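# Unload stones from wheelbarrow past the wooden batten

## Task

Take every stone out of the wheelbarrow and put each one on the far side of the low wooden batten, with the wheelbarrow left upright on the floor, resting on its wheel and its legs.

## Robot and tools

Robots: four identical i2rt Big YAM arms, arm1 to arm4. Each has six revolute joints, a two-finger gripper and a camera on its wrist. Each foot (base_link) faces along its own +x; feet in the scene frame (m, quaternion w,x,y,z): arm1 x=-0.295 y=+0.655 z=+0.934 (+0.722, -0.004, +0.000, -0.692); arm2 x=-0.295 y=-0.668 z=+0.967 (+0.712, +0.003, -0.004, +0.702); arm3 x=+0.378 y=+0.632 z=+1.040 (+0.692, -0.001, -0.002, -0.722); arm4 x=+0.333 y=-0.631 z=+1.054 (+0.692, +0.001, +0.000, +0.722). Reach is about 1.0 m from the joint1 axis. Cameras: arm1_cam_wrist, arm2_cam_wrist, arm3_cam_wrist, arm4_cam_wrist (on the wrists, looking toward the fingertips) and cam_high, cam_low (fixed in the room). All images are 672x504.

Frame: one shared scene frame, origin on the floor, +z up, metres. The hand point lies between the finger pads, roughly 1 cm short of the tips; fingers extend along the hand's +z and open and close along its y. Printed hand positions can be off, more so far out; hands often settle a centimetre or more from the goal.

move: one action. Keys arm1, arm2, arm3, arm4 (each optional, one object per arm) and cameras. An arm not named receives nothing new and its lines show "as last shown". Inside an arm's object:
- joints: absolute targets by name, radians: joint1_rad -2.879..2.879 (base yaw, positive counter-clockwise from above, 0 = along the foot's +x); joint2_rad 0..3.141 (shoulder, 0 = upper arm pointing back, positive lifts it up and forward); joint3_rad 0..3.019 (elbow, 0 = folded, positive opens); joint4_rad -1.692..1.57 (hand pitch, positive tips fingers up); joint5_rad -1.57..1.57 (hand sideways, positive toward the arm's right); joint6_rad -2.094..2.094 (hand roll, positive clockwise viewed from behind); gripper_m 0..0.093, absolute fingertip gap in metres.
- target: a 7-number absolute hand pose [x, y, z, qw, qx, qy, qz] in the scene frame, metres, same layout as the printed hand line. The hand travels a straight line to it from its current hand_target. When target is given, joints may hold only gripper_m.
- speed: top speed of that line, 0.002..0.5 m/s, default 0.25; only allowed with target. Rotation is capped at twice that value in rad/s.
All motions in one call begin together; all hand lines in a call finish together, paced by the slowest. A line lasts 0.5 to 10 s and stops short if it needs more; no call runs past 15 s. Each control step limits the commanded pose to 100 mm and 20 degrees from the measured one. Paths ignore obstacles and other arms; hands lag, wander and can overshoot speed, especially near full stretch. Joint moves can swing wide because joints travel at different rates. cameras: list of names or "all"; omitted/null gives all, [] gives none.

Result lines: "move: arm1 done; arm2 time_out" sums each moved arm. joint_status and hand_status give how each motion ended: done; off_target (stopped away, may still push); time_out (the arm keeps a nearby target and keeps pushing; on_its_own lists joints still heading there, "held at" being the target, not the reading); not_followed (a safety check withheld it, e.g. "joint command not followed" or "pose unreachable"; the arm may keep trying until retargeted). Send a stuck joint its reported position to relieve pushing. Joint velocities are rad/s (gripper m/s); "within noise" means idle. Torques are whole drive outputs, with offsets and noise; entries 3 and 4 wrap past ±28 N m. Quiet lines are omitted; a call with no action prints everything. The pictures line gives image order; frames may be slightly newer than the state.

Gripper: clamped on a hard object the reading sits up to 0.005 m below its width; closed on nothing it reads 0.000-0.002. For a firm grip target about 0.005 m under the touch reading. To release, open well above the reading.

wait: seconds 0 to 10, optional cameras; nothing new is commanded and the state is returned. zoom_image: camera plus region [x0, y0, x1, y1] in pixels from the top-left, at most 504 by 504, on that camera's latest image. read_manual: section "licences" only. finished_scene: scene = the number of the scene being ended; irreversible, so call it only once all stones are past the batten and the wheelbarrow stands on its own.

Cautions: arms can collide; a hard squeeze between two robots ends the scene, and the self-collision check may act late and ignores fingers, gripper housings and wrist cameras. Arms keep pushing on contact. Avoid dropping stones, releasing them while moving, slamming, and tipping the wheelbarrow. Holding loads, long stretches or pushing at the unreachable heats motors: MOTOR HOT from 85 °C, and at 100 °C the arm goes limp for 30-60 s (OVER-TEMPERATURE FAULT, keys read limit_stop_at_motor_heat; resend targets afterwards). A refused call skips the rest of that reply's move, wait and finished_scene calls. Objects may get nudged occasionally. The scene keeps running while you think.

Each tool is called after "Emit:" as name([rows], argument=value, ...), one row to a line, values as JSON.

## Session

Emit:
move()

Scene clock: 0.00 s.
Joint torques (N m): no reading
Heat: arm1: hottest joint1_rad 35 °C; arm2: hottest gripper 37 °C; arm3: hottest joint1_rad 34 °C; arm4: hottest joint1_rad 33 °C.
Joint velocities: within noise
arm1.joint_positions: joint1_rad=-0.047 joint2_rad=+0.634 joint3_rad=+1.444 joint4_rad=-1.330 joint5_rad=+0.281 joint6_rad=+0.229 gripper_m=+0.09396
arm1.joint_status: not commanded
arm1.hand: x=-0.3414 y=+0.4305 z=+1.5033 quat_wxyz=(-0.314, -0.714, -0.475, +0.408) (m; scene frame)
arm1.hand_target: x=-0.3413 y=+0.4332 z=+1.5126 quat_wxyz=(-0.322, -0.710, -0.471, +0.413) (m; scene frame)
arm1.hand_status: not commanded
arm2.joint_positions: joint1_rad=-0.571 joint2_rad=+0.588 joint3_rad=+1.458 joint4_rad=-1.302 joint5_rad=+0.115 joint6_rad=-0.385 gripper_m=+0.09396
arm2.joint_status: not commanded
arm2.hand: x=-0.1618 y=-0.5072 z=+1.5549 quat_wxyz=(-0.531, +0.506, -0.670, -0.115) (m; scene frame)
arm2.hand_target: x=-0.1637 y=-0.5102 z=+1.5632 quat_wxyz=(-0.539, +0.502, -0.666, -0.118) (m; scene frame)
arm2.hand_status: not commanded
arm3.joint_positions: joint1_rad=-0.889 joint2_rad=+0.644 joint3_rad=+1.375 joint4_rad=-1.400 joint5_rad=+0.041 joint6_rad=+0.190 gripper_m=+0.09396
arm3.joint_status: not commanded
arm3.hand: x=+0.1823 y=+0.4994 z=+1.5552 quat_wxyz=(-0.161, -0.879, -0.190, +0.406) (m; scene frame)
arm3.hand_target: x=+0.1839 y=+0.5006 z=+1.5654 quat_wxyz=(-0.165, -0.874, -0.189, +0.416) (m; scene frame)
arm3.hand_status: not commanded
arm4.joint_positions: joint1_rad=-0.169 joint2_rad=+0.500 joint3_rad=+1.387 joint4_rad=-1.192 joint5_rad=+0.251 joint6_rad=+0.128 gripper_m=+0.09396
arm4.joint_status: not commanded
arm4.hand: x=+0.4007 y=-0.4461 z=+1.6503 quat_wxyz=(-0.486, +0.430, -0.678, -0.345) (m; scene frame)
arm4.hand_target: x=+0.4002 y=-0.4503 z=+1.6621 quat_wxyz=(-0.493, +0.424, -0.672, -0.353) (m; scene frame)
arm4.hand_status: not commanded
pictures: arm1_cam_wrist, arm2_cam_wrist, arm3_cam_wrist, arm4_cam_wrist, cam_high, cam_low

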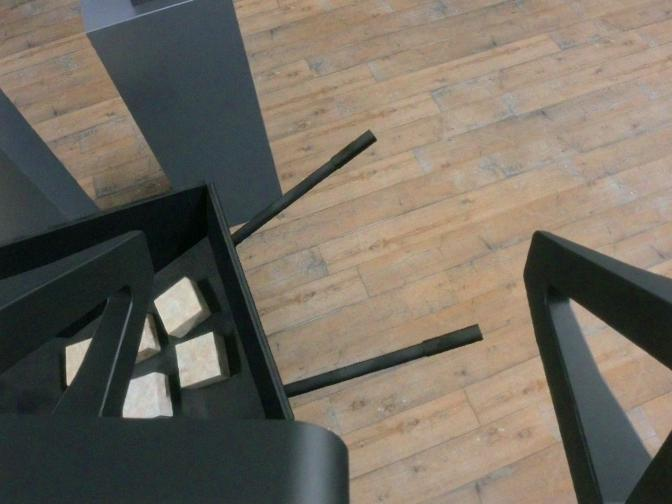

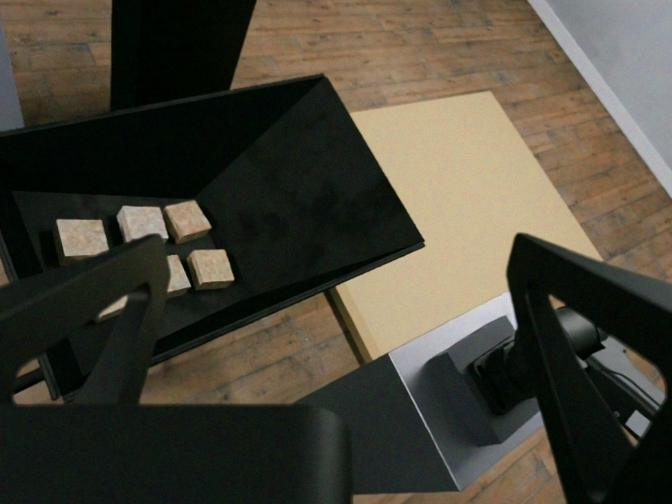

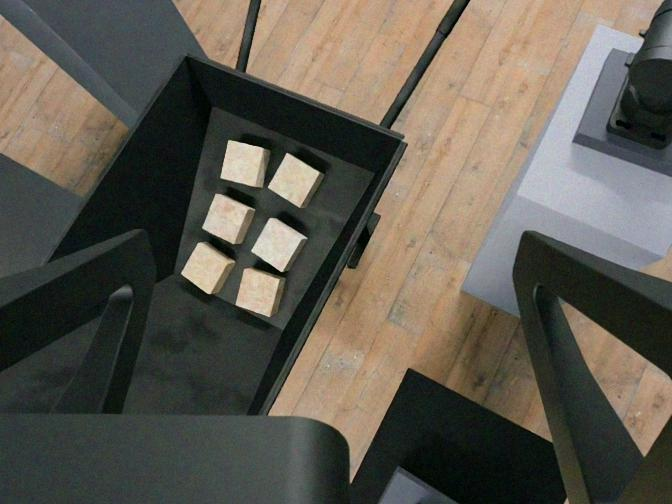

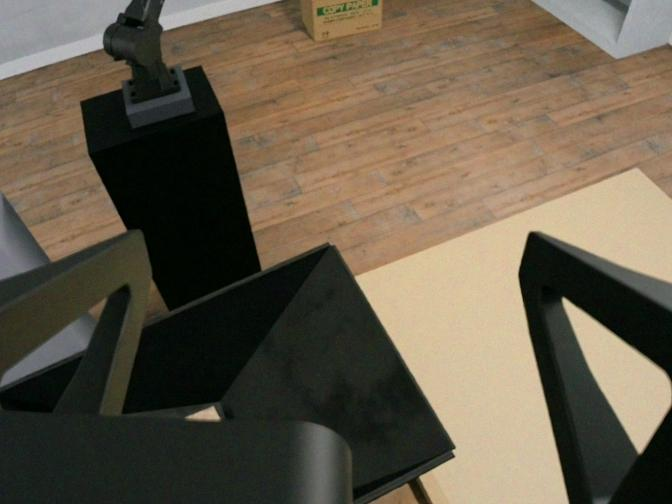

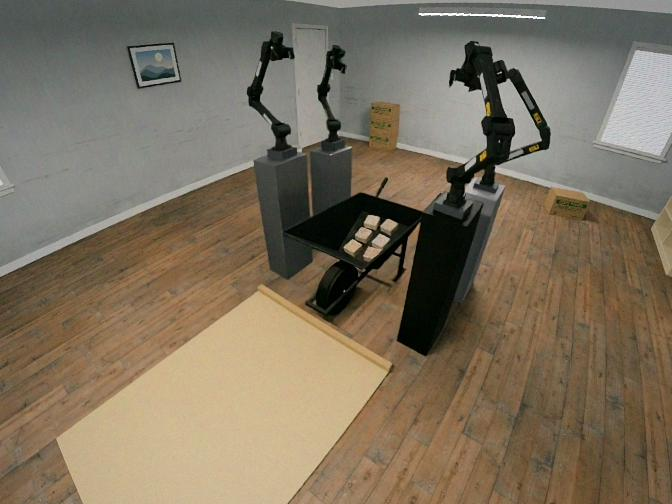

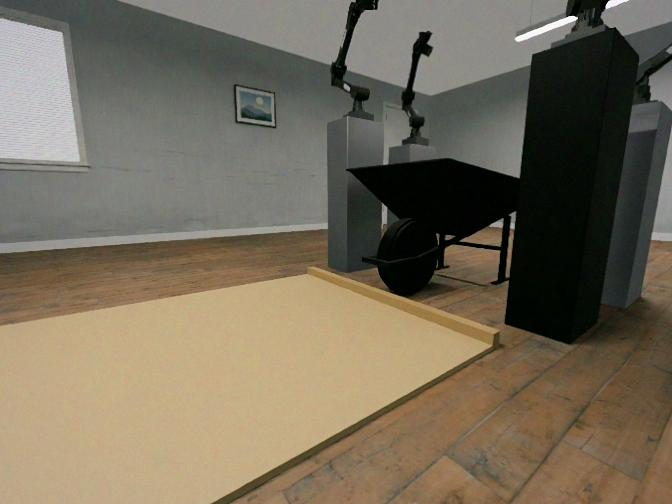

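Emit:
zoom_image(camera="cam_low", region=[300, 120, 552, 309])

Emit:
zoom_image(camera="cam_high", region=[250, 160, 450, 310])

Emit:
zoom_image(camera="arm1_cam_wrist", region=[150, 80, 500, 430])

Scaled by 2.000 from the camera's 672x504 image, which has a finer 960x720 frame.

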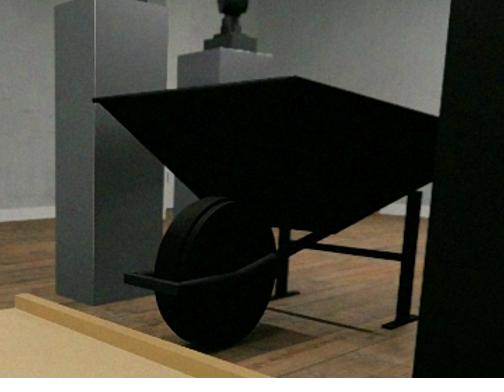

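Scaled by 2.520 from the camera's 672x504 image, which has a finer 960x720 frame.

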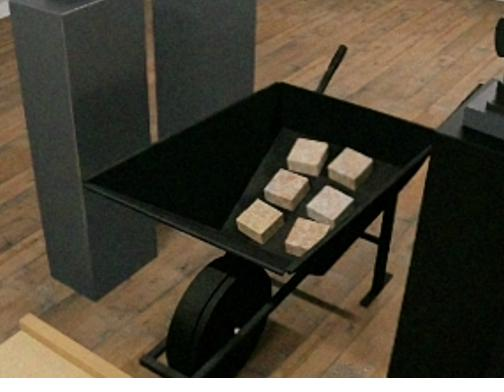

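Scaled by 1.440 from the camera's 672x504 image, which has a finer 960x720 frame.

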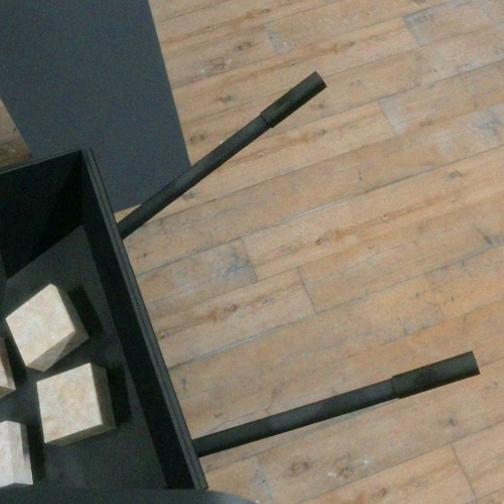

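Emit:
zoom_image(camera="cam_low", region=[350, 205, 470, 305])

Emit:
zoom_image(camera="cam_high", region=[295, 250, 375, 320])

Emit:
zoom_image(camera="arm3_cam_wrist", region=[150, 20, 450, 350])

Emit:
zoom_image(camera="arm2_cam_wrist", region=[0, 50, 450, 420])

Scaled by 4.200 from the camera's 672x504 image, which has a finer 960x720 frame.

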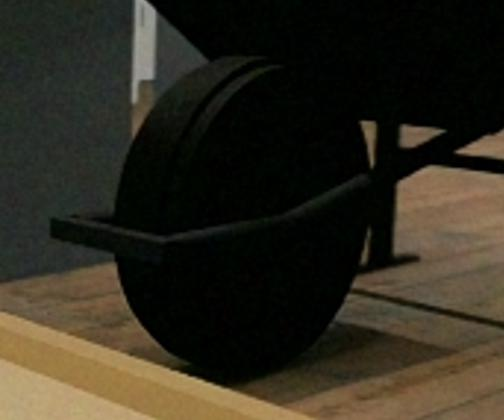

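Scaled by 6.300 from the camera's 672x504 image, which has a finer 960x720 frame.

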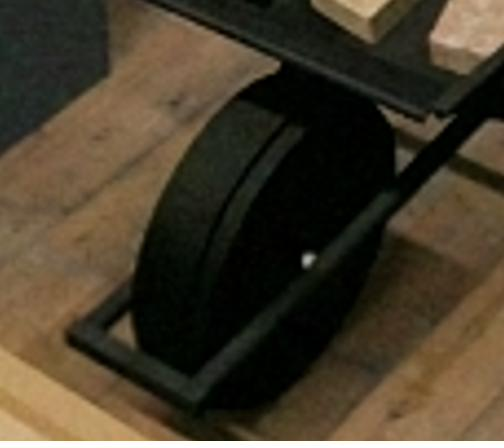

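Scaled by 1.527 from the camera's 672x504 image, which has a finer 960x720 frame.

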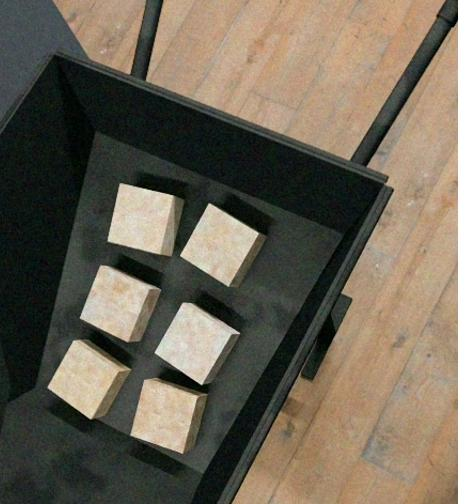

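Scaled by 1.120 from the camera's 672x504 image, which has a finer 960x720 frame.

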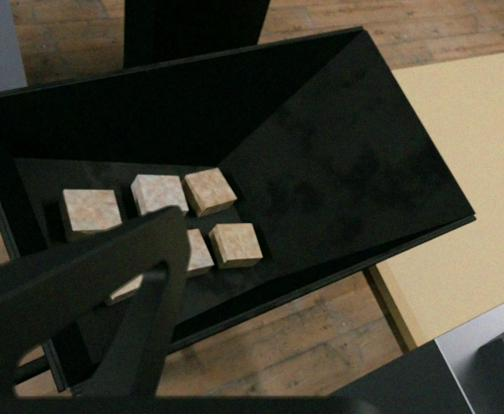

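Emit:
move(arm1={"joints": {"joint1_rad": -0.672, "joint2_rad": 2.044, "joint3_rad": 1.114, "joint4_rad": -0.569, "joint5_rad": 0.099, "joint6_rad": -2.042}}, arm2={"joints": {"joint1_rad": 0.631, "joint2_rad": 2.13, "joint3_rad": 1.147, "joint4_rad": -0.517, "joint5_rad": -0.1, "joint6_rad": 2.029}}, arm3={"joints": {"joint1_rad": 1.5}}, arm4={"joints": {"joint1_rad": -1.5}})

Scene clock: 38.43 s.
Joint torques (N m): arm1=[-1.55 -14.51 6.86 1.29 -0.1 -0.26] | arm2=[-1.32 -16.38 4.66 0.8 0.04 0.17] | arm3=[1.03 1.61 10.21 1.52 0.07 -0.06] | arm4=[-1.96 4.89 7.61 2 -0.09 -0.03]
move: arm1 done; arm2 done; arm3 done; arm4 done
arm1.joint_positions: joint1_rad=-0.677 joint2_rad=+2.038 joint3_rad=+1.109 joint4_rad=-0.584 joint5_rad=+0.108 joint6_rad=-2.030 gripper_m=+0.09400
arm1.joint_status: all done
arm1.hand: x=-0.6047 y=+0.2659 z=+0.8259 quat_wxyz=(+0.063, -0.089, -0.994, +0.000) (m; scene frame)
arm2.joint_positions: joint1_rad=+0.643 joint2_rad=+2.117 joint3_rad=+1.147 joint4_rad=-0.534 joint5_rad=-0.102 joint6_rad=+2.010 gripper_m=+0.09398
arm2.joint_status: all done
arm2.hand: x=-0.6082 y=-0.2654 z=+0.8292 quat_wxyz=(+0.060, +0.097, -0.994, -0.007) (m; scene frame)
arm3.joint_positions: joint1_rad=+1.491 joint2_rad=+0.644 joint3_rad=+1.375 joint4_rad=-1.400 joint5_rad=+0.039 joint6_rad=+0.187 gripper_m=+0.09399
arm3.joint_status: all done
arm3.hand: x=+0.6111 y=+0.5984 z=+1.5554 quat_wxyz=(-0.437, -0.146, -0.887, +0.005) (m; scene frame)
arm4.joint_positions: joint1_rad=-1.486 joint2_rad=+0.500 joint3_rad=+1.387 joint4_rad=-1.192 joint5_rad=+0.251 joint6_rad=+0.128 gripper_m=+0.09398
arm4.joint_status: all done
arm4.hand: x=+0.5304 y=-0.6503 z=+1.6500 quat_wxyz=(-0.595, -0.075, -0.800, +0.025) (m; scene frame)
pictures: arm1_cam_wrist, arm2_cam_wrist, arm3_cam_wrist, arm4_cam_wrist, cam_high, cam_low
camera_calibration:
arm1_cam_wrist: T_world_to_cam=[[-0.18728, -0.982289, 0.00580917, 0.144091], [-0.718627, 0.141038, 0.680943, -1.02811], [-0.669702, 0.123353, -0.732313, 0.290282], [0, 0, 0, 1]]
arm2_cam_wrist: T_world_to_cam=[[0.198336, -0.979123, -0.0445023, -0.100353], [-0.717141, -0.175918, 0.67436, -1.03634], [-0.66811, -0.101836, -0.73706, 0.303135], [0, 0, 0, 1]]
arm3_cam_wrist: T_world_to_cam=[[-0.251582, -0.961296, -0.112322, 0.905465], [-0.924651, 0.273012, -0.26549, 0.821394], [0.28588, 0.0370663, -0.957548, 1.41375], [0, 0, 0, 1]]
arm4_cam_wrist: T_world_to_cam=[[-0.157022, -0.986675, -0.0426137, -0.490019], [-0.789082, 0.15129, -0.595367, 1.5025], [0.593881, -0.0598603, -0.802323, 1.09498], [0, 0, 0, 1]]

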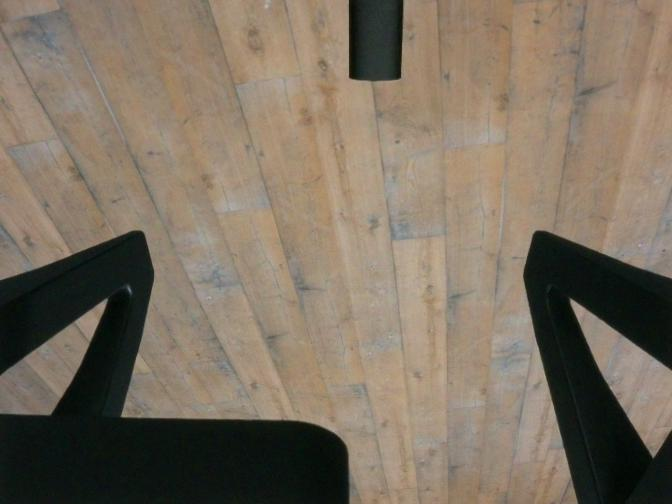

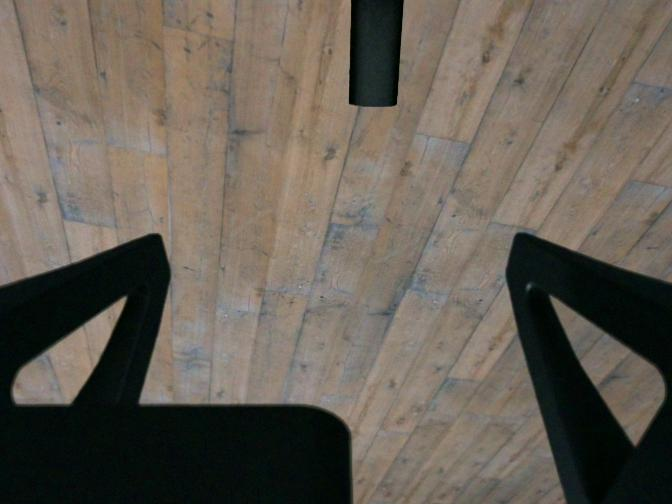

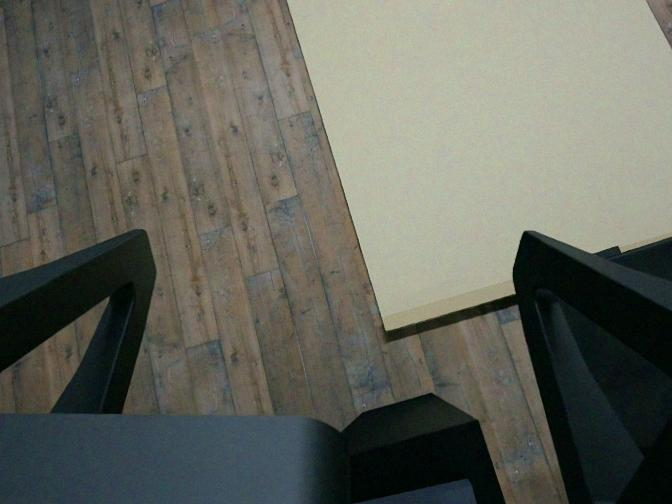

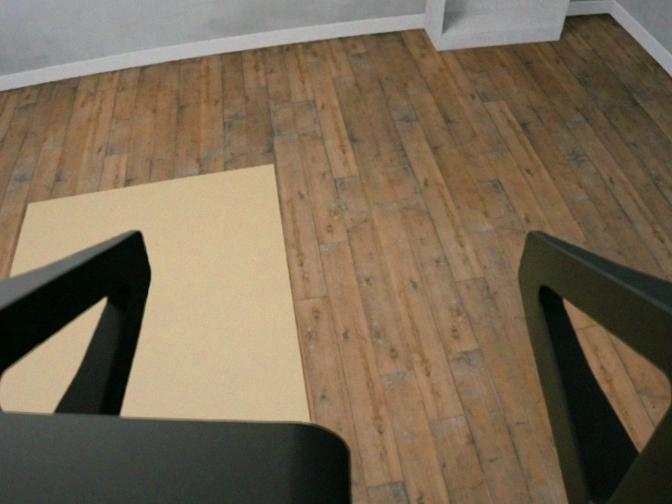

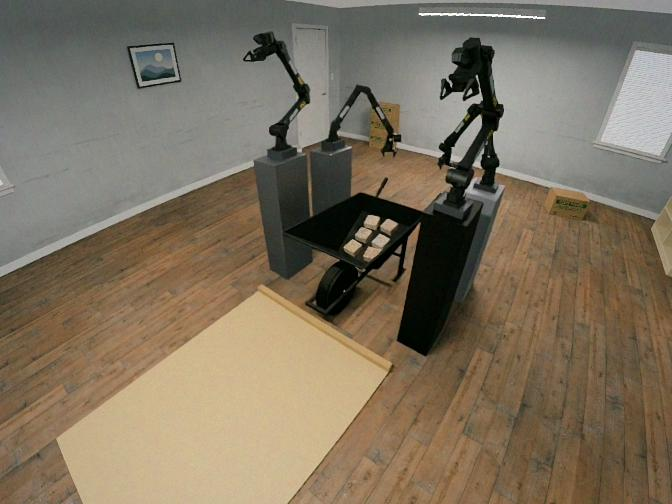

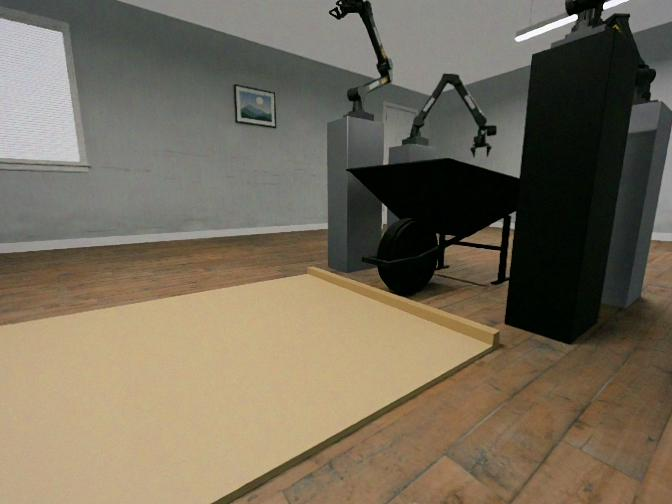

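Emit:
move(arm1={"target": [-0.637, 0.245, 0.70, -0.1301, 0.0812, 0.9881, 0.0107], "speed": 0.15}, arm2={"target": [-0.640, -0.287, 0.70, -0.1301, -0.0812, 0.9881, -0.0107], "speed": 0.15}, cameras=["arm1_cam_wrist", "arm2_cam_wrist", "cam_high"])

Scene clock: 44.23 s.
Joint torques (N m): arm1=[-1.26 -15.27 6.94 1.43 0.15 -0.23] | arm2=[1.03 -16.32 4.56 0.87 -0.18 0.18] | arm3=[1.08 1.61 10.18 1.52 0.07 -0.06] | arm4=[-1.96 4.84 7.58 2.02 -0.09 -0.03]
move: arm1 off_target; arm2 off_target
arm1.joint_positions: joint1_rad=-0.670 joint2_rad=+2.349 joint3_rad=+1.215 joint4_rad=-0.351 joint5_rad=+0.224 joint6_rad=-2.030 gripper_m=+0.09400
arm1.hand: x=-0.6319 y=+0.2563 z=+0.7041 quat_wxyz=(+0.120, -0.089, -0.989, -0.018) (m; scene frame)
arm1.hand_target: x=-0.6357 y=+0.2446 z=+0.6999 quat_wxyz=(+0.127, -0.081, -0.989, -0.009) (m; scene frame)
arm1.hand_status: off_target (0.013 m and 1.7 deg from the pose sent, 0.132 m and 7.9 deg at the start)
arm2.joint_positions: joint1_rad=+0.662 joint2_rad=+2.400 joint3_rad=+1.177 joint4_rad=-0.242 joint5_rad=-0.227 joint6_rad=+2.065 gripper_m=+0.09398
arm2.hand: x=-0.6285 y=-0.2882 z=+0.7068 quat_wxyz=(+0.122, +0.083, -0.989, +0.012) (m; scene frame)
arm2.hand_target: x=-0.6389 y=-0.2863 z=+0.7002 quat_wxyz=(+0.127, +0.081, -0.989, +0.008) (m; scene frame)
arm2.hand_status: off_target (0.013 m and 1.0 deg from the pose sent, 0.135 m and 8.5 deg at the start)
arm3, arm4: as last shown
pictures: arm1_cam_wrist, arm2_cam_wrist, cam_high
camera_calibration:
arm1_cam_wrist: T_world_to_cam=[[-0.190383, -0.98154, -0.0182759, 0.145011], [-0.638467, 0.109655, 0.761797, -0.961669], [-0.74573, 0.156702, -0.647557, 0.0677971], [0, 0, 0, 1]]
arm2_cam_wrist: T_world_to_cam=[[0.171585, -0.985056, -0.0149437, -0.163512], [-0.633548, -0.121947, 0.764033, -0.967643], [-0.754438, -0.121629, -0.645004, 0.0720248], [0, 0, 0, 1]]

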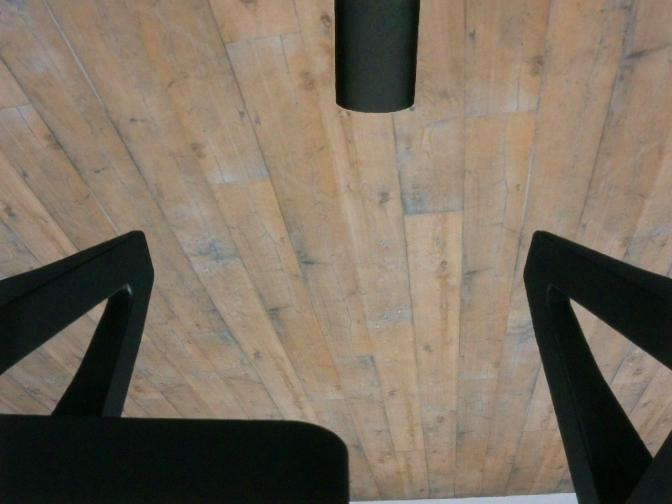

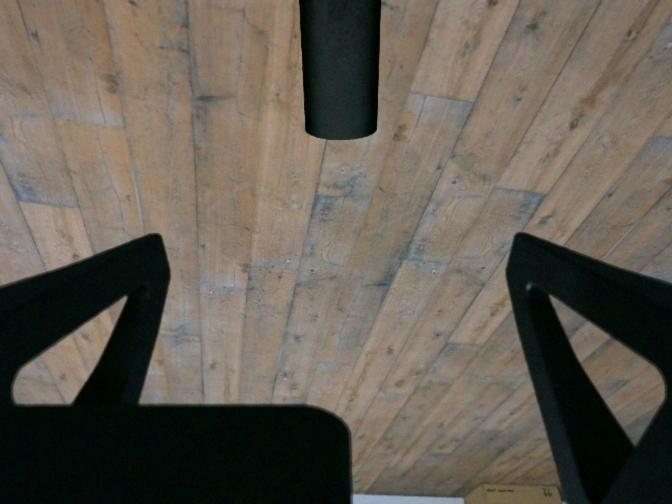

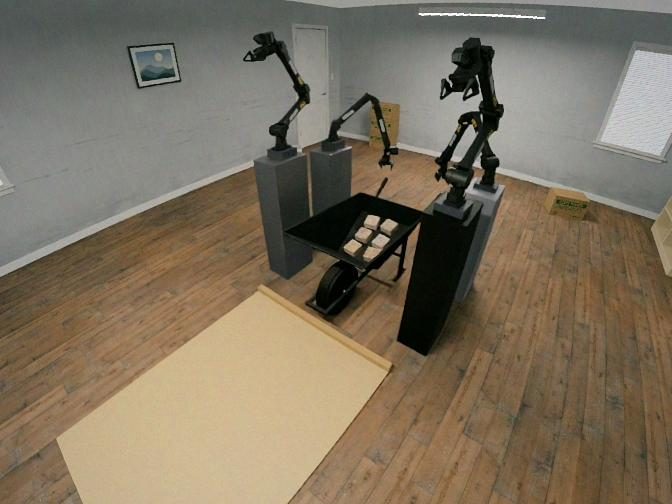

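Emit:
move(arm1={"target": [-0.655, 0.232, 0.565, -0.1301, 0.0812, 0.9881, 0.0107], "speed": 0.1}, arm2={"target": [-0.657, -0.291, 0.575, -0.1301, -0.0812, 0.9881, -0.0107], "speed": 0.1}, cameras=["arm1_cam_wrist", "arm2_cam_wrist", "cam_high"])

Scene clock: 50.50 s.
Joint torques (N m): arm1=[-2.37 -16.62 5.86 1.31 0.15 -0.25] | arm2=[1.2 -17.08 3.62 0.87 -0.2 0.16] | arm3=[1.08 1.67 10.21 1.54 0.07 -0.06] | arm4=[-2.02 4.89 7.58 2.02 -0.09 -0.03]
move: arm1 done; arm2 off_target
arm1.joint_positions: joint1_rad=-0.670 joint2_rad=+2.693 joint3_rad=+1.467 joint4_rad=-0.247 joint5_rad=+0.230 joint6_rad=-2.043 gripper_m=+0.09400
arm1.hand: x=-0.6492 y=+0.2342 z=+0.5726 quat_wxyz=(+0.126, -0.083, -0.988, -0.015) (m; scene frame)
arm1.hand_target: x=-0.6548 y=+0.2322 z=+0.5652 quat_wxyz=(+0.130, -0.081, -0.988, -0.011) (m; scene frame)
arm1.hand_status: done (0.010 m and 0.7 deg from the pose sent, 0.143 m and 1.7 deg at the start)
arm2.joint_positions: joint1_rad=+0.692 joint2_rad=+2.715 joint3_rad=+1.393 joint4_rad=-0.132 joint5_rad=-0.233 joint6_rad=+2.085 gripper_m=+0.09398
arm2.hand: x=-0.6494 y=-0.2863 z=+0.5854 quat_wxyz=(+0.127, +0.088, -0.988, +0.012) (m; scene frame)
arm2.hand_target: x=-0.6564 y=-0.2909 z=+0.5753 quat_wxyz=(+0.130, +0.087, -0.988, +0.012) (m; scene frame)
arm2.hand_status: off_target (0.014 m and 0.9 deg from the pose sent, 0.135 m and 1.0 deg at the start; a joint's target at an end of its range on 41 of 67 steps)
arm3, arm4: as last shown
pictures: arm1_cam_wrist, arm2_cam_wrist, cam_high
camera_calibration:
arm1_cam_wrist: T_world_to_cam=[[-0.179473, -0.983681, -0.0127128, 0.122104], [-0.630838, 0.105162, 0.768755, -0.868069], [-0.754872, 0.14599, -0.639417, -0.0349187], [0, 0, 0, 1]]
arm2_cam_wrist: T_world_to_cam=[[0.18247, -0.983052, -0.0176836, -0.150677], [-0.623682, -0.129631, 0.770855, -0.887686], [-0.760083, -0.129629, -0.636766, -0.0326088], [0, 0, 0, 1]]

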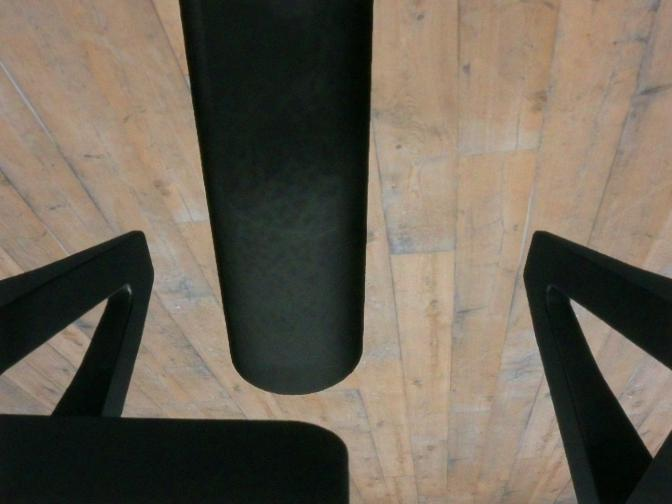

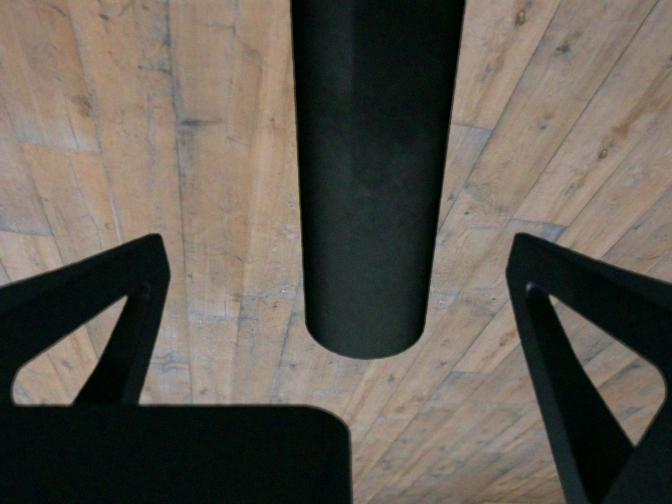

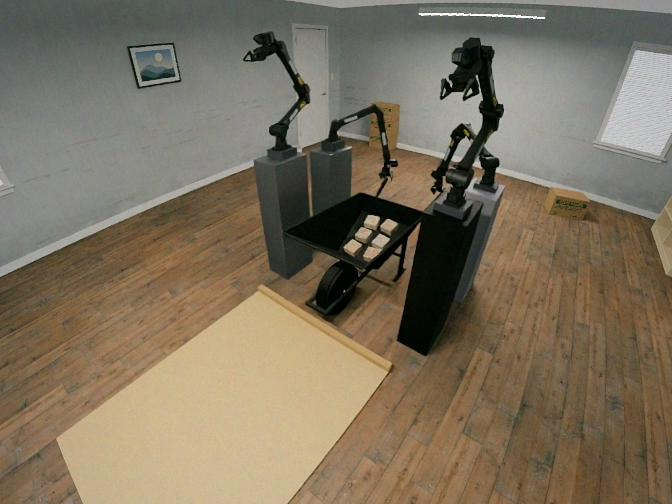

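Emit:
move(arm1={"target": [-0.661, 0.243, 0.554, -0.1301, 0.0812, 0.9881, 0.0107], "speed": 0.08}, arm2={"target": [-0.657, -0.298, 0.560, -0.1299, -0.0950, 0.9868, -0.0125], "speed": 0.08}, cameras=["arm1_cam_wrist", "arm2_cam_wrist"])

Scene clock: 54.43 s.
Joint torques (N m): arm1=[-2.9 -16.32 5.81 1.42 0.07 -0.25] | arm2=[1.2 -16.91 3.43 0.94 -0.19 0.11] | arm3=[1.08 1.67 10.21 1.54 0.07 -0.06] | arm4=[-1.96 4.78 7.58 2.02 -0.09 -0.03]
move: arm1 done; arm2 off_target
arm1.joint_positions: joint1_rad=-0.692 joint2_rad=+2.713 joint3_rad=+1.467 joint4_rad=-0.222 joint5_rad=+0.230 joint6_rad=-2.061 gripper_m=+0.09400
arm1.hand: x=-0.6557 y=+0.2453 z=+0.5626 quat_wxyz=(+0.126, -0.085, -0.988, -0.016) (m; scene frame)
arm1.hand_target: x=-0.6609 y=+0.2429 z=+0.5544 quat_wxyz=(+0.130, -0.082, -0.988, -0.010) (m; scene frame)
arm1.hand_status: done (0.010 m and 0.8 deg from the pose sent, 0.024 m and 0.7 deg at the start; a joint's target at an end of its range on 25 of 38 steps)
arm2.joint_positions: joint1_rad=+0.702 joint2_rad=+2.748 joint3_rad=+1.408 joint4_rad=-0.115 joint5_rad=-0.233 joint6_rad=+2.085 gripper_m=+0.09398
arm2.hand: x=-0.6503 y=-0.2934 z=+0.5710 quat_wxyz=(+0.127, +0.093, -0.987, +0.014) (m; scene frame)
arm2.hand_target: x=-0.6567 y=-0.2984 z=+0.5604 quat_wxyz=(+0.130, +0.095, -0.987, +0.013) (m; scene frame)
arm2.hand_status: off_target (0.014 m and 0.4 deg from the pose sent, 0.029 m and 0.8 deg at the start)
arm3, arm4: as last shown
pictures: arm1_cam_wrist, arm2_cam_wrist
camera_calibration:
arm1_cam_wrist: T_world_to_cam=[[-0.183354, -0.982956, -0.0133802, 0.129364], [-0.629272, 0.106902, 0.769798, -0.865637], [-0.755247, 0.149566, -0.638148, -0.0496596], [0, 0, 0, 1]]
arm2_cam_wrist: T_world_to_cam=[[0.192594, -0.981153, -0.0157117, -0.151746], [-0.623465, -0.134715, 0.770158, -0.87901], [-0.757759, -0.138532, -0.637659, -0.0440075], [0, 0, 0, 1]]

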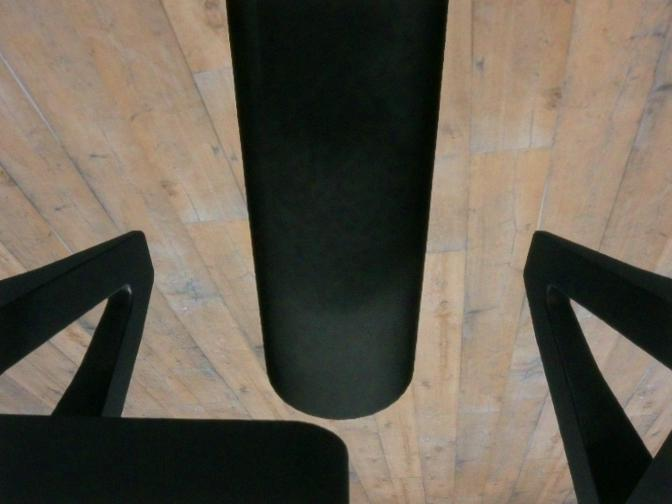

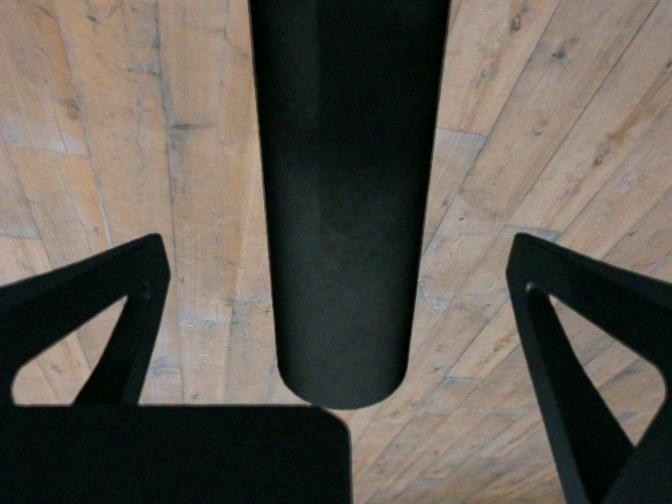

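Emit:
move(arm1={"joints": {"gripper_m": 0.025}}, arm2={"joints": {"gripper_m": 0.025}}, cameras=["arm1_cam_wrist", "arm2_cam_wrist"])

Scene clock: 56.03 s.
Joint torques (N m): arm1=[-2.37 -16.32 5.79 1.39 0.07 -0.23] | arm2=[1.14 -16.91 3.41 0.9 -0.14 0.11] | arm3=[1.14 1.67 10.22 1.52 0.07 -0.06] | arm4=[-1.96 4.95 7.58 2 -0.09 -0.03]
move: arm1 off_target; arm2 off_target
arm1.joint_positions: joint1_rad=-0.692 joint2_rad=+2.713 joint3_rad=+1.467 joint4_rad=-0.222 joint5_rad=+0.230 joint6_rad=-2.066 gripper_m=+0.03163
arm1.joint_status: gripper_m off_target (ended at +0.03166, target +0.02500)
arm1.hand: x=-0.6557 y=+0.2453 z=+0.5626 quat_wxyz=(+0.126, -0.083, -0.988, -0.016) (m; scene frame)
arm2.joint_positions: joint1_rad=+0.702 joint2_rad=+2.749 joint3_rad=+1.408 joint4_rad=-0.114 joint5_rad=-0.242 joint6_rad=+2.086 gripper_m=+0.03242
arm2.joint_status: gripper_m off_target (ended at +0.03245, target +0.02500)
arm2.hand: x=-0.6515 y=-0.2945 z=+0.5710 quat_wxyz=(+0.131, +0.093, -0.987, +0.016) (m; scene frame)
arm3, arm4: as last shown
pictures: arm1_cam_wrist, arm2_cam_wrist
camera_calibration:
arm1_cam_wrist: T_world_to_cam=[[-0.178972, -0.983747, -0.014542, 0.133085], [-0.629925, 0.103223, 0.769766, -0.865144], [-0.755753, 0.146927, -0.638161, -0.049337], [0, 0, 0, 1]]
arm2_cam_wrist: T_world_to_cam=[[0.19214, -0.981298, -0.011658, -0.155198], [-0.617745, -0.130169, 0.77553, -0.877883], [-0.762544, -0.141809, -0.631203, -0.052765], [0, 0, 0, 1]]

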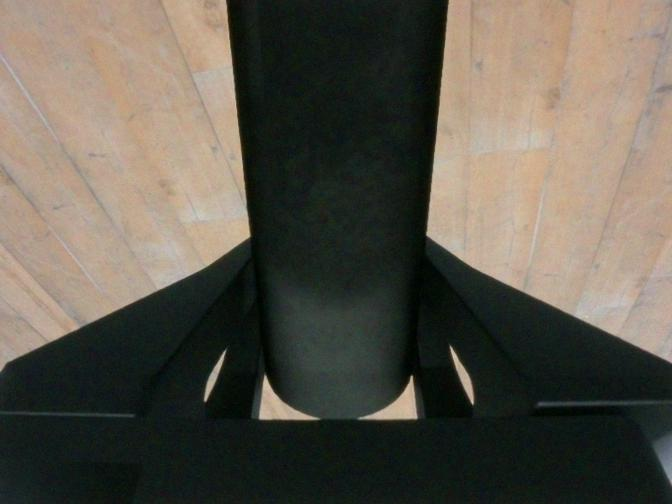

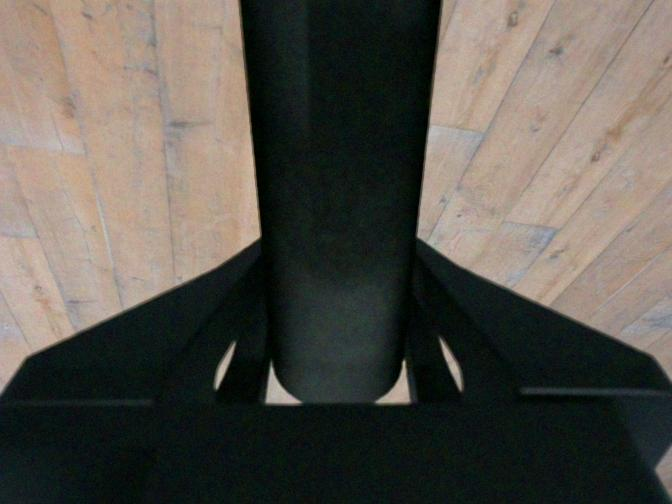

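Emit:
move(arm1={"target": [-0.632, 0.2453, 0.626, -0.12, 0.0815, 0.9893, 0.005], "speed": 0.08}, arm2={"target": [-0.628, -0.2945, 0.635, -0.12, -0.0815, 0.9893, -0.005], "speed": 0.08}, cameras=["arm1_cam_wrist", "arm2_cam_wrist", "cam_high", "cam_low"])

Scene clock: 62.00 s.
Joint torques (N m): arm1=[-4.89 -26.58 0.5 -1.01 1.13 -0.42] | arm2=[2.67 -28.45 -1.54 -1.1 -1.45 0.39] | arm3=[1.14 1.67 10.21 1.52 0.07 -0.06] | arm4=[-2.02 4.89 7.58 2.03 -0.09 -0.03]
move: arm1 off_target; arm2 off_target
arm1.joint_positions: joint1_rad=-0.627 joint2_rad=+2.676 joint3_rad=+1.347 joint4_rad=-0.178 joint5_rad=+0.186 joint6_rad=-2.004 gripper_m=+0.03163
arm1.hand: x=-0.5980 y=+0.2553 z=+0.5645 quat_wxyz=(+0.099, -0.078, -0.992, -0.014) (m; scene frame)
arm1.hand_target: x=-0.6324 y=+0.2439 z=+0.6198 quat_wxyz=(+0.123, -0.083, -0.989, -0.001) (m; scene frame)
arm1.hand_status: off_target (0.071 m and 2.7 deg from the pose sent, 0.068 m and 1.5 deg at the start)
arm2.joint_positions: joint1_rad=+0.641 joint2_rad=+2.722 joint3_rad=+1.295 joint4_rad=-0.075 joint5_rad=-0.170 joint6_rad=+2.034 gripper_m=+0.03245
arm2.hand: x=-0.5917 y=-0.3032 z=+0.5717 quat_wxyz=(+0.089, +0.085, -0.992, +0.010) (m; scene frame)
arm2.hand_target: x=-0.6276 y=-0.2922 z=+0.6276 quat_wxyz=(+0.120, +0.083, -0.989, -0.001) (m; scene frame)
arm2.hand_status: off_target (0.074 m and 3.6 deg from the pose sent, 0.068 m and 2.2 deg at the start)
arm3, arm4: as last shown
pictures: arm1_cam_wrist, arm2_cam_wrist, cam_high, cam_low
camera_calibration:
arm1_cam_wrist: T_world_to_cam=[[-0.168762, -0.985499, -0.0176661, 0.161594], [-0.672697, 0.102059, 0.732845, -0.835708], [-0.720415, 0.13556, -0.680166, 0.0418188], [0, 0, 0, 1]]
arm2_cam_wrist: T_world_to_cam=[[0.175947, -0.984299, -0.0140722, -0.184369], [-0.681859, -0.132171, 0.719444, -0.849088], [-0.710008, -0.116989, -0.694408, 0.0667635], [0, 0, 0, 1]]

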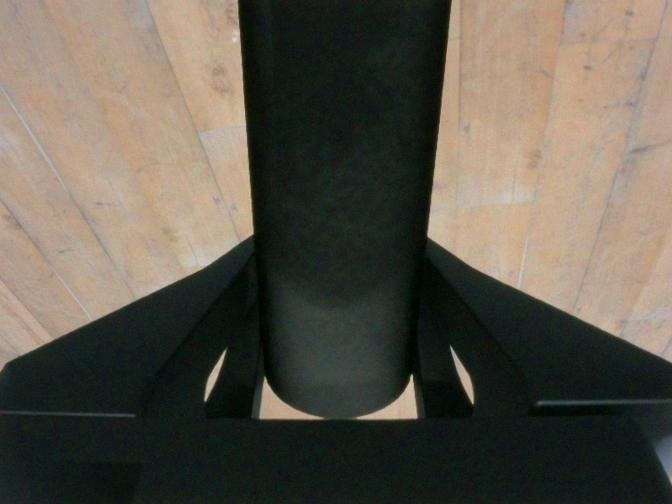

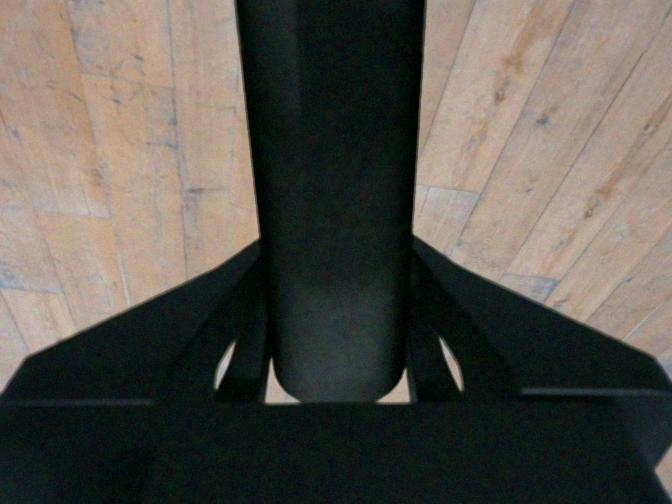

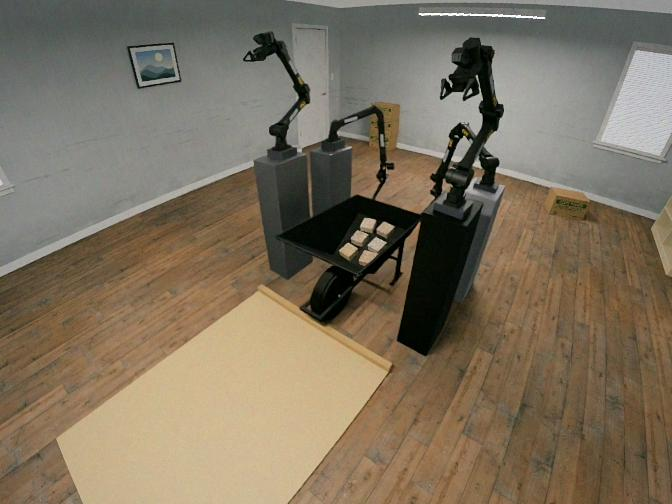

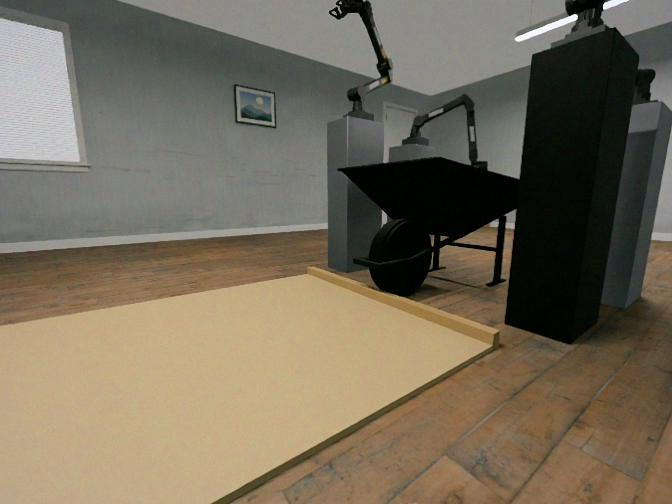

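Emit:
zoom_image(camera="cam_low", region=[330, 140, 530, 310])

Emit:
zoom_image(camera="cam_high", region=[250, 160, 450, 330])

Scaled by 2.520 from the camera's 672x504 image, which has a finer 960x720 frame.

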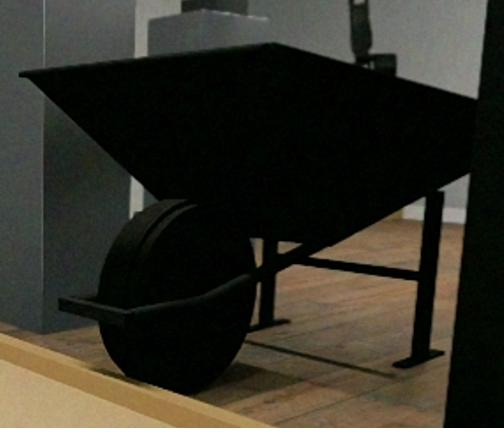

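Scaled by 2.520 from the camera's 672x504 image, which has a finer 960x720 frame.

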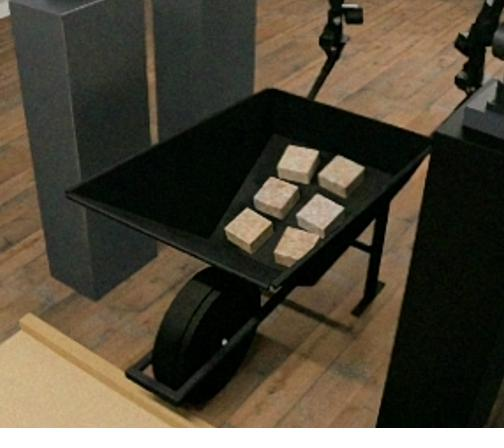

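Emit:
move(arm1={"joints": {"joint1_rad": -0.665, "joint2_rad": 2.43, "joint3_rad": 1.28, "joint4_rad": -0.18, "joint5_rad": 0.195, "joint6_rad": -2.0}}, arm2={"joints": {"joint1_rad": 0.672, "joint2_rad": 2.475, "joint3_rad": 1.23, "joint4_rad": -0.07, "joint5_rad": -0.19, "joint6_rad": 2.03}}, cameras=["arm1_cam_wrist", "arm2_cam_wrist", "cam_high", "cam_low"])

Scene clock: 72.67 s.
Joint torques (N m): arm1=[-4.42 -30.27 2.59 -0.38 0.97 -0.18] | arm2=[3.25 -31.21 0.8 -0.24 -1.17 0.08] | arm3=[1.14 1.67 10.21 1.54 0.07 -0.06] | arm4=[-2.08 4.84 7.58 2 -0.09 -0.03]
move: arm1 time_out; arm2 time_out
arm1.joint_positions: joint1_rad=-0.636 joint2_rad=+2.602 joint3_rad=+1.286 joint4_rad=-0.158 joint5_rad=+0.174 joint6_rad=-1.998 gripper_m=+0.03163
arm1.joint_status: joint2_rad time_out (moved -0.074 of -0.246); the others done
arm1.on_its_own: joint2_rad reads +2.602 and still pushes toward +2.430 since a time_out
arm1.hand: x=-0.6022 y=+0.2535 z=+0.5933 quat_wxyz=(+0.101, -0.087, -0.991, +0.003) (m; scene frame)
arm2.joint_positions: joint1_rad=+0.634 joint2_rad=+2.640 joint3_rad=+1.242 joint4_rad=-0.061 joint5_rad=-0.159 joint6_rad=+2.020 gripper_m=+0.03244
arm2.joint_status: joint2_rad time_out (moved -0.082 of -0.247); joint5_rad time_out (moved +0.011 of -0.020); the others done
arm2.on_its_own: joint2_rad reads +2.640 and still pushes toward +2.475 since a time_out; joint5_rad reads -0.159 and still pushes toward -0.190 since a time_out
arm2.hand: x=-0.5949 y=-0.2901 z=+0.6045 quat_wxyz=(+0.095, +0.089, -0.991, -0.012) (m; scene frame)
arm3, arm4: as last shown
pictures: arm1_cam_wrist, arm2_cam_wrist, cam_high, cam_low
camera_calibration:
arm1_cam_wrist: T_world_to_cam=[[-0.182594, -0.982991, 0.0196893, 0.128457], [-0.664513, 0.138145, 0.734397, -0.864563], [-0.724626, 0.121013, -0.678435, 0.0587233], [0, 0, 0, 1]]
arm2_cam_wrist: T_world_to_cam=[[0.180817, -0.981695, -0.0598351, -0.139136], [-0.669074, -0.167371, 0.724105, -0.878564], [-0.720864, -0.0908964, -0.68709, 0.0854696], [0, 0, 0, 1]]

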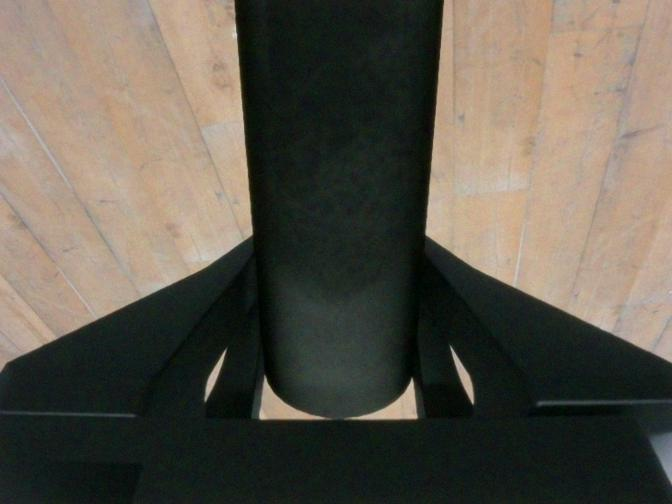

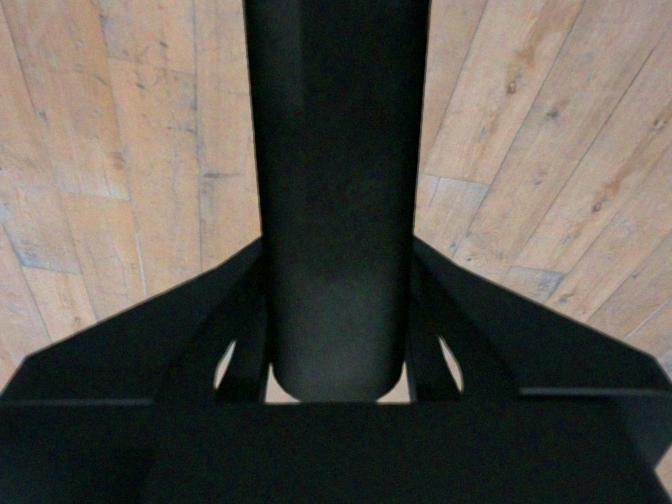

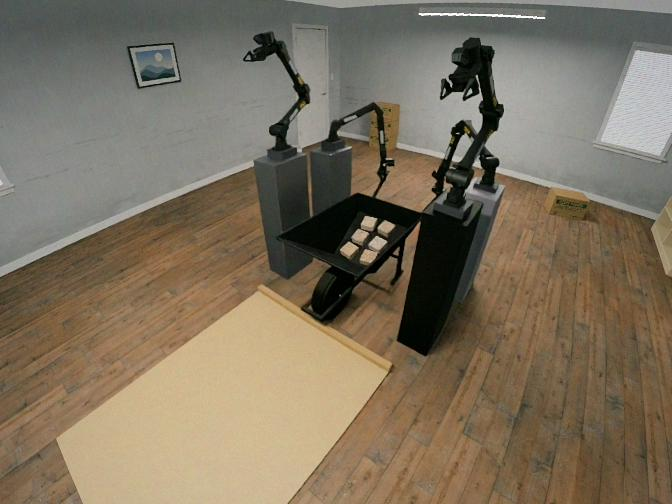

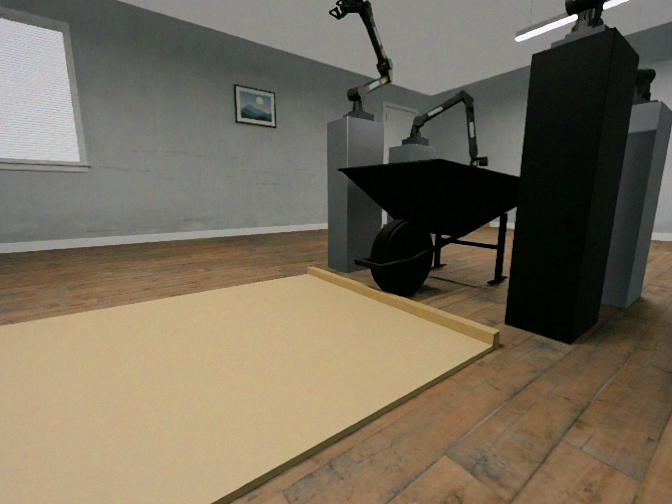

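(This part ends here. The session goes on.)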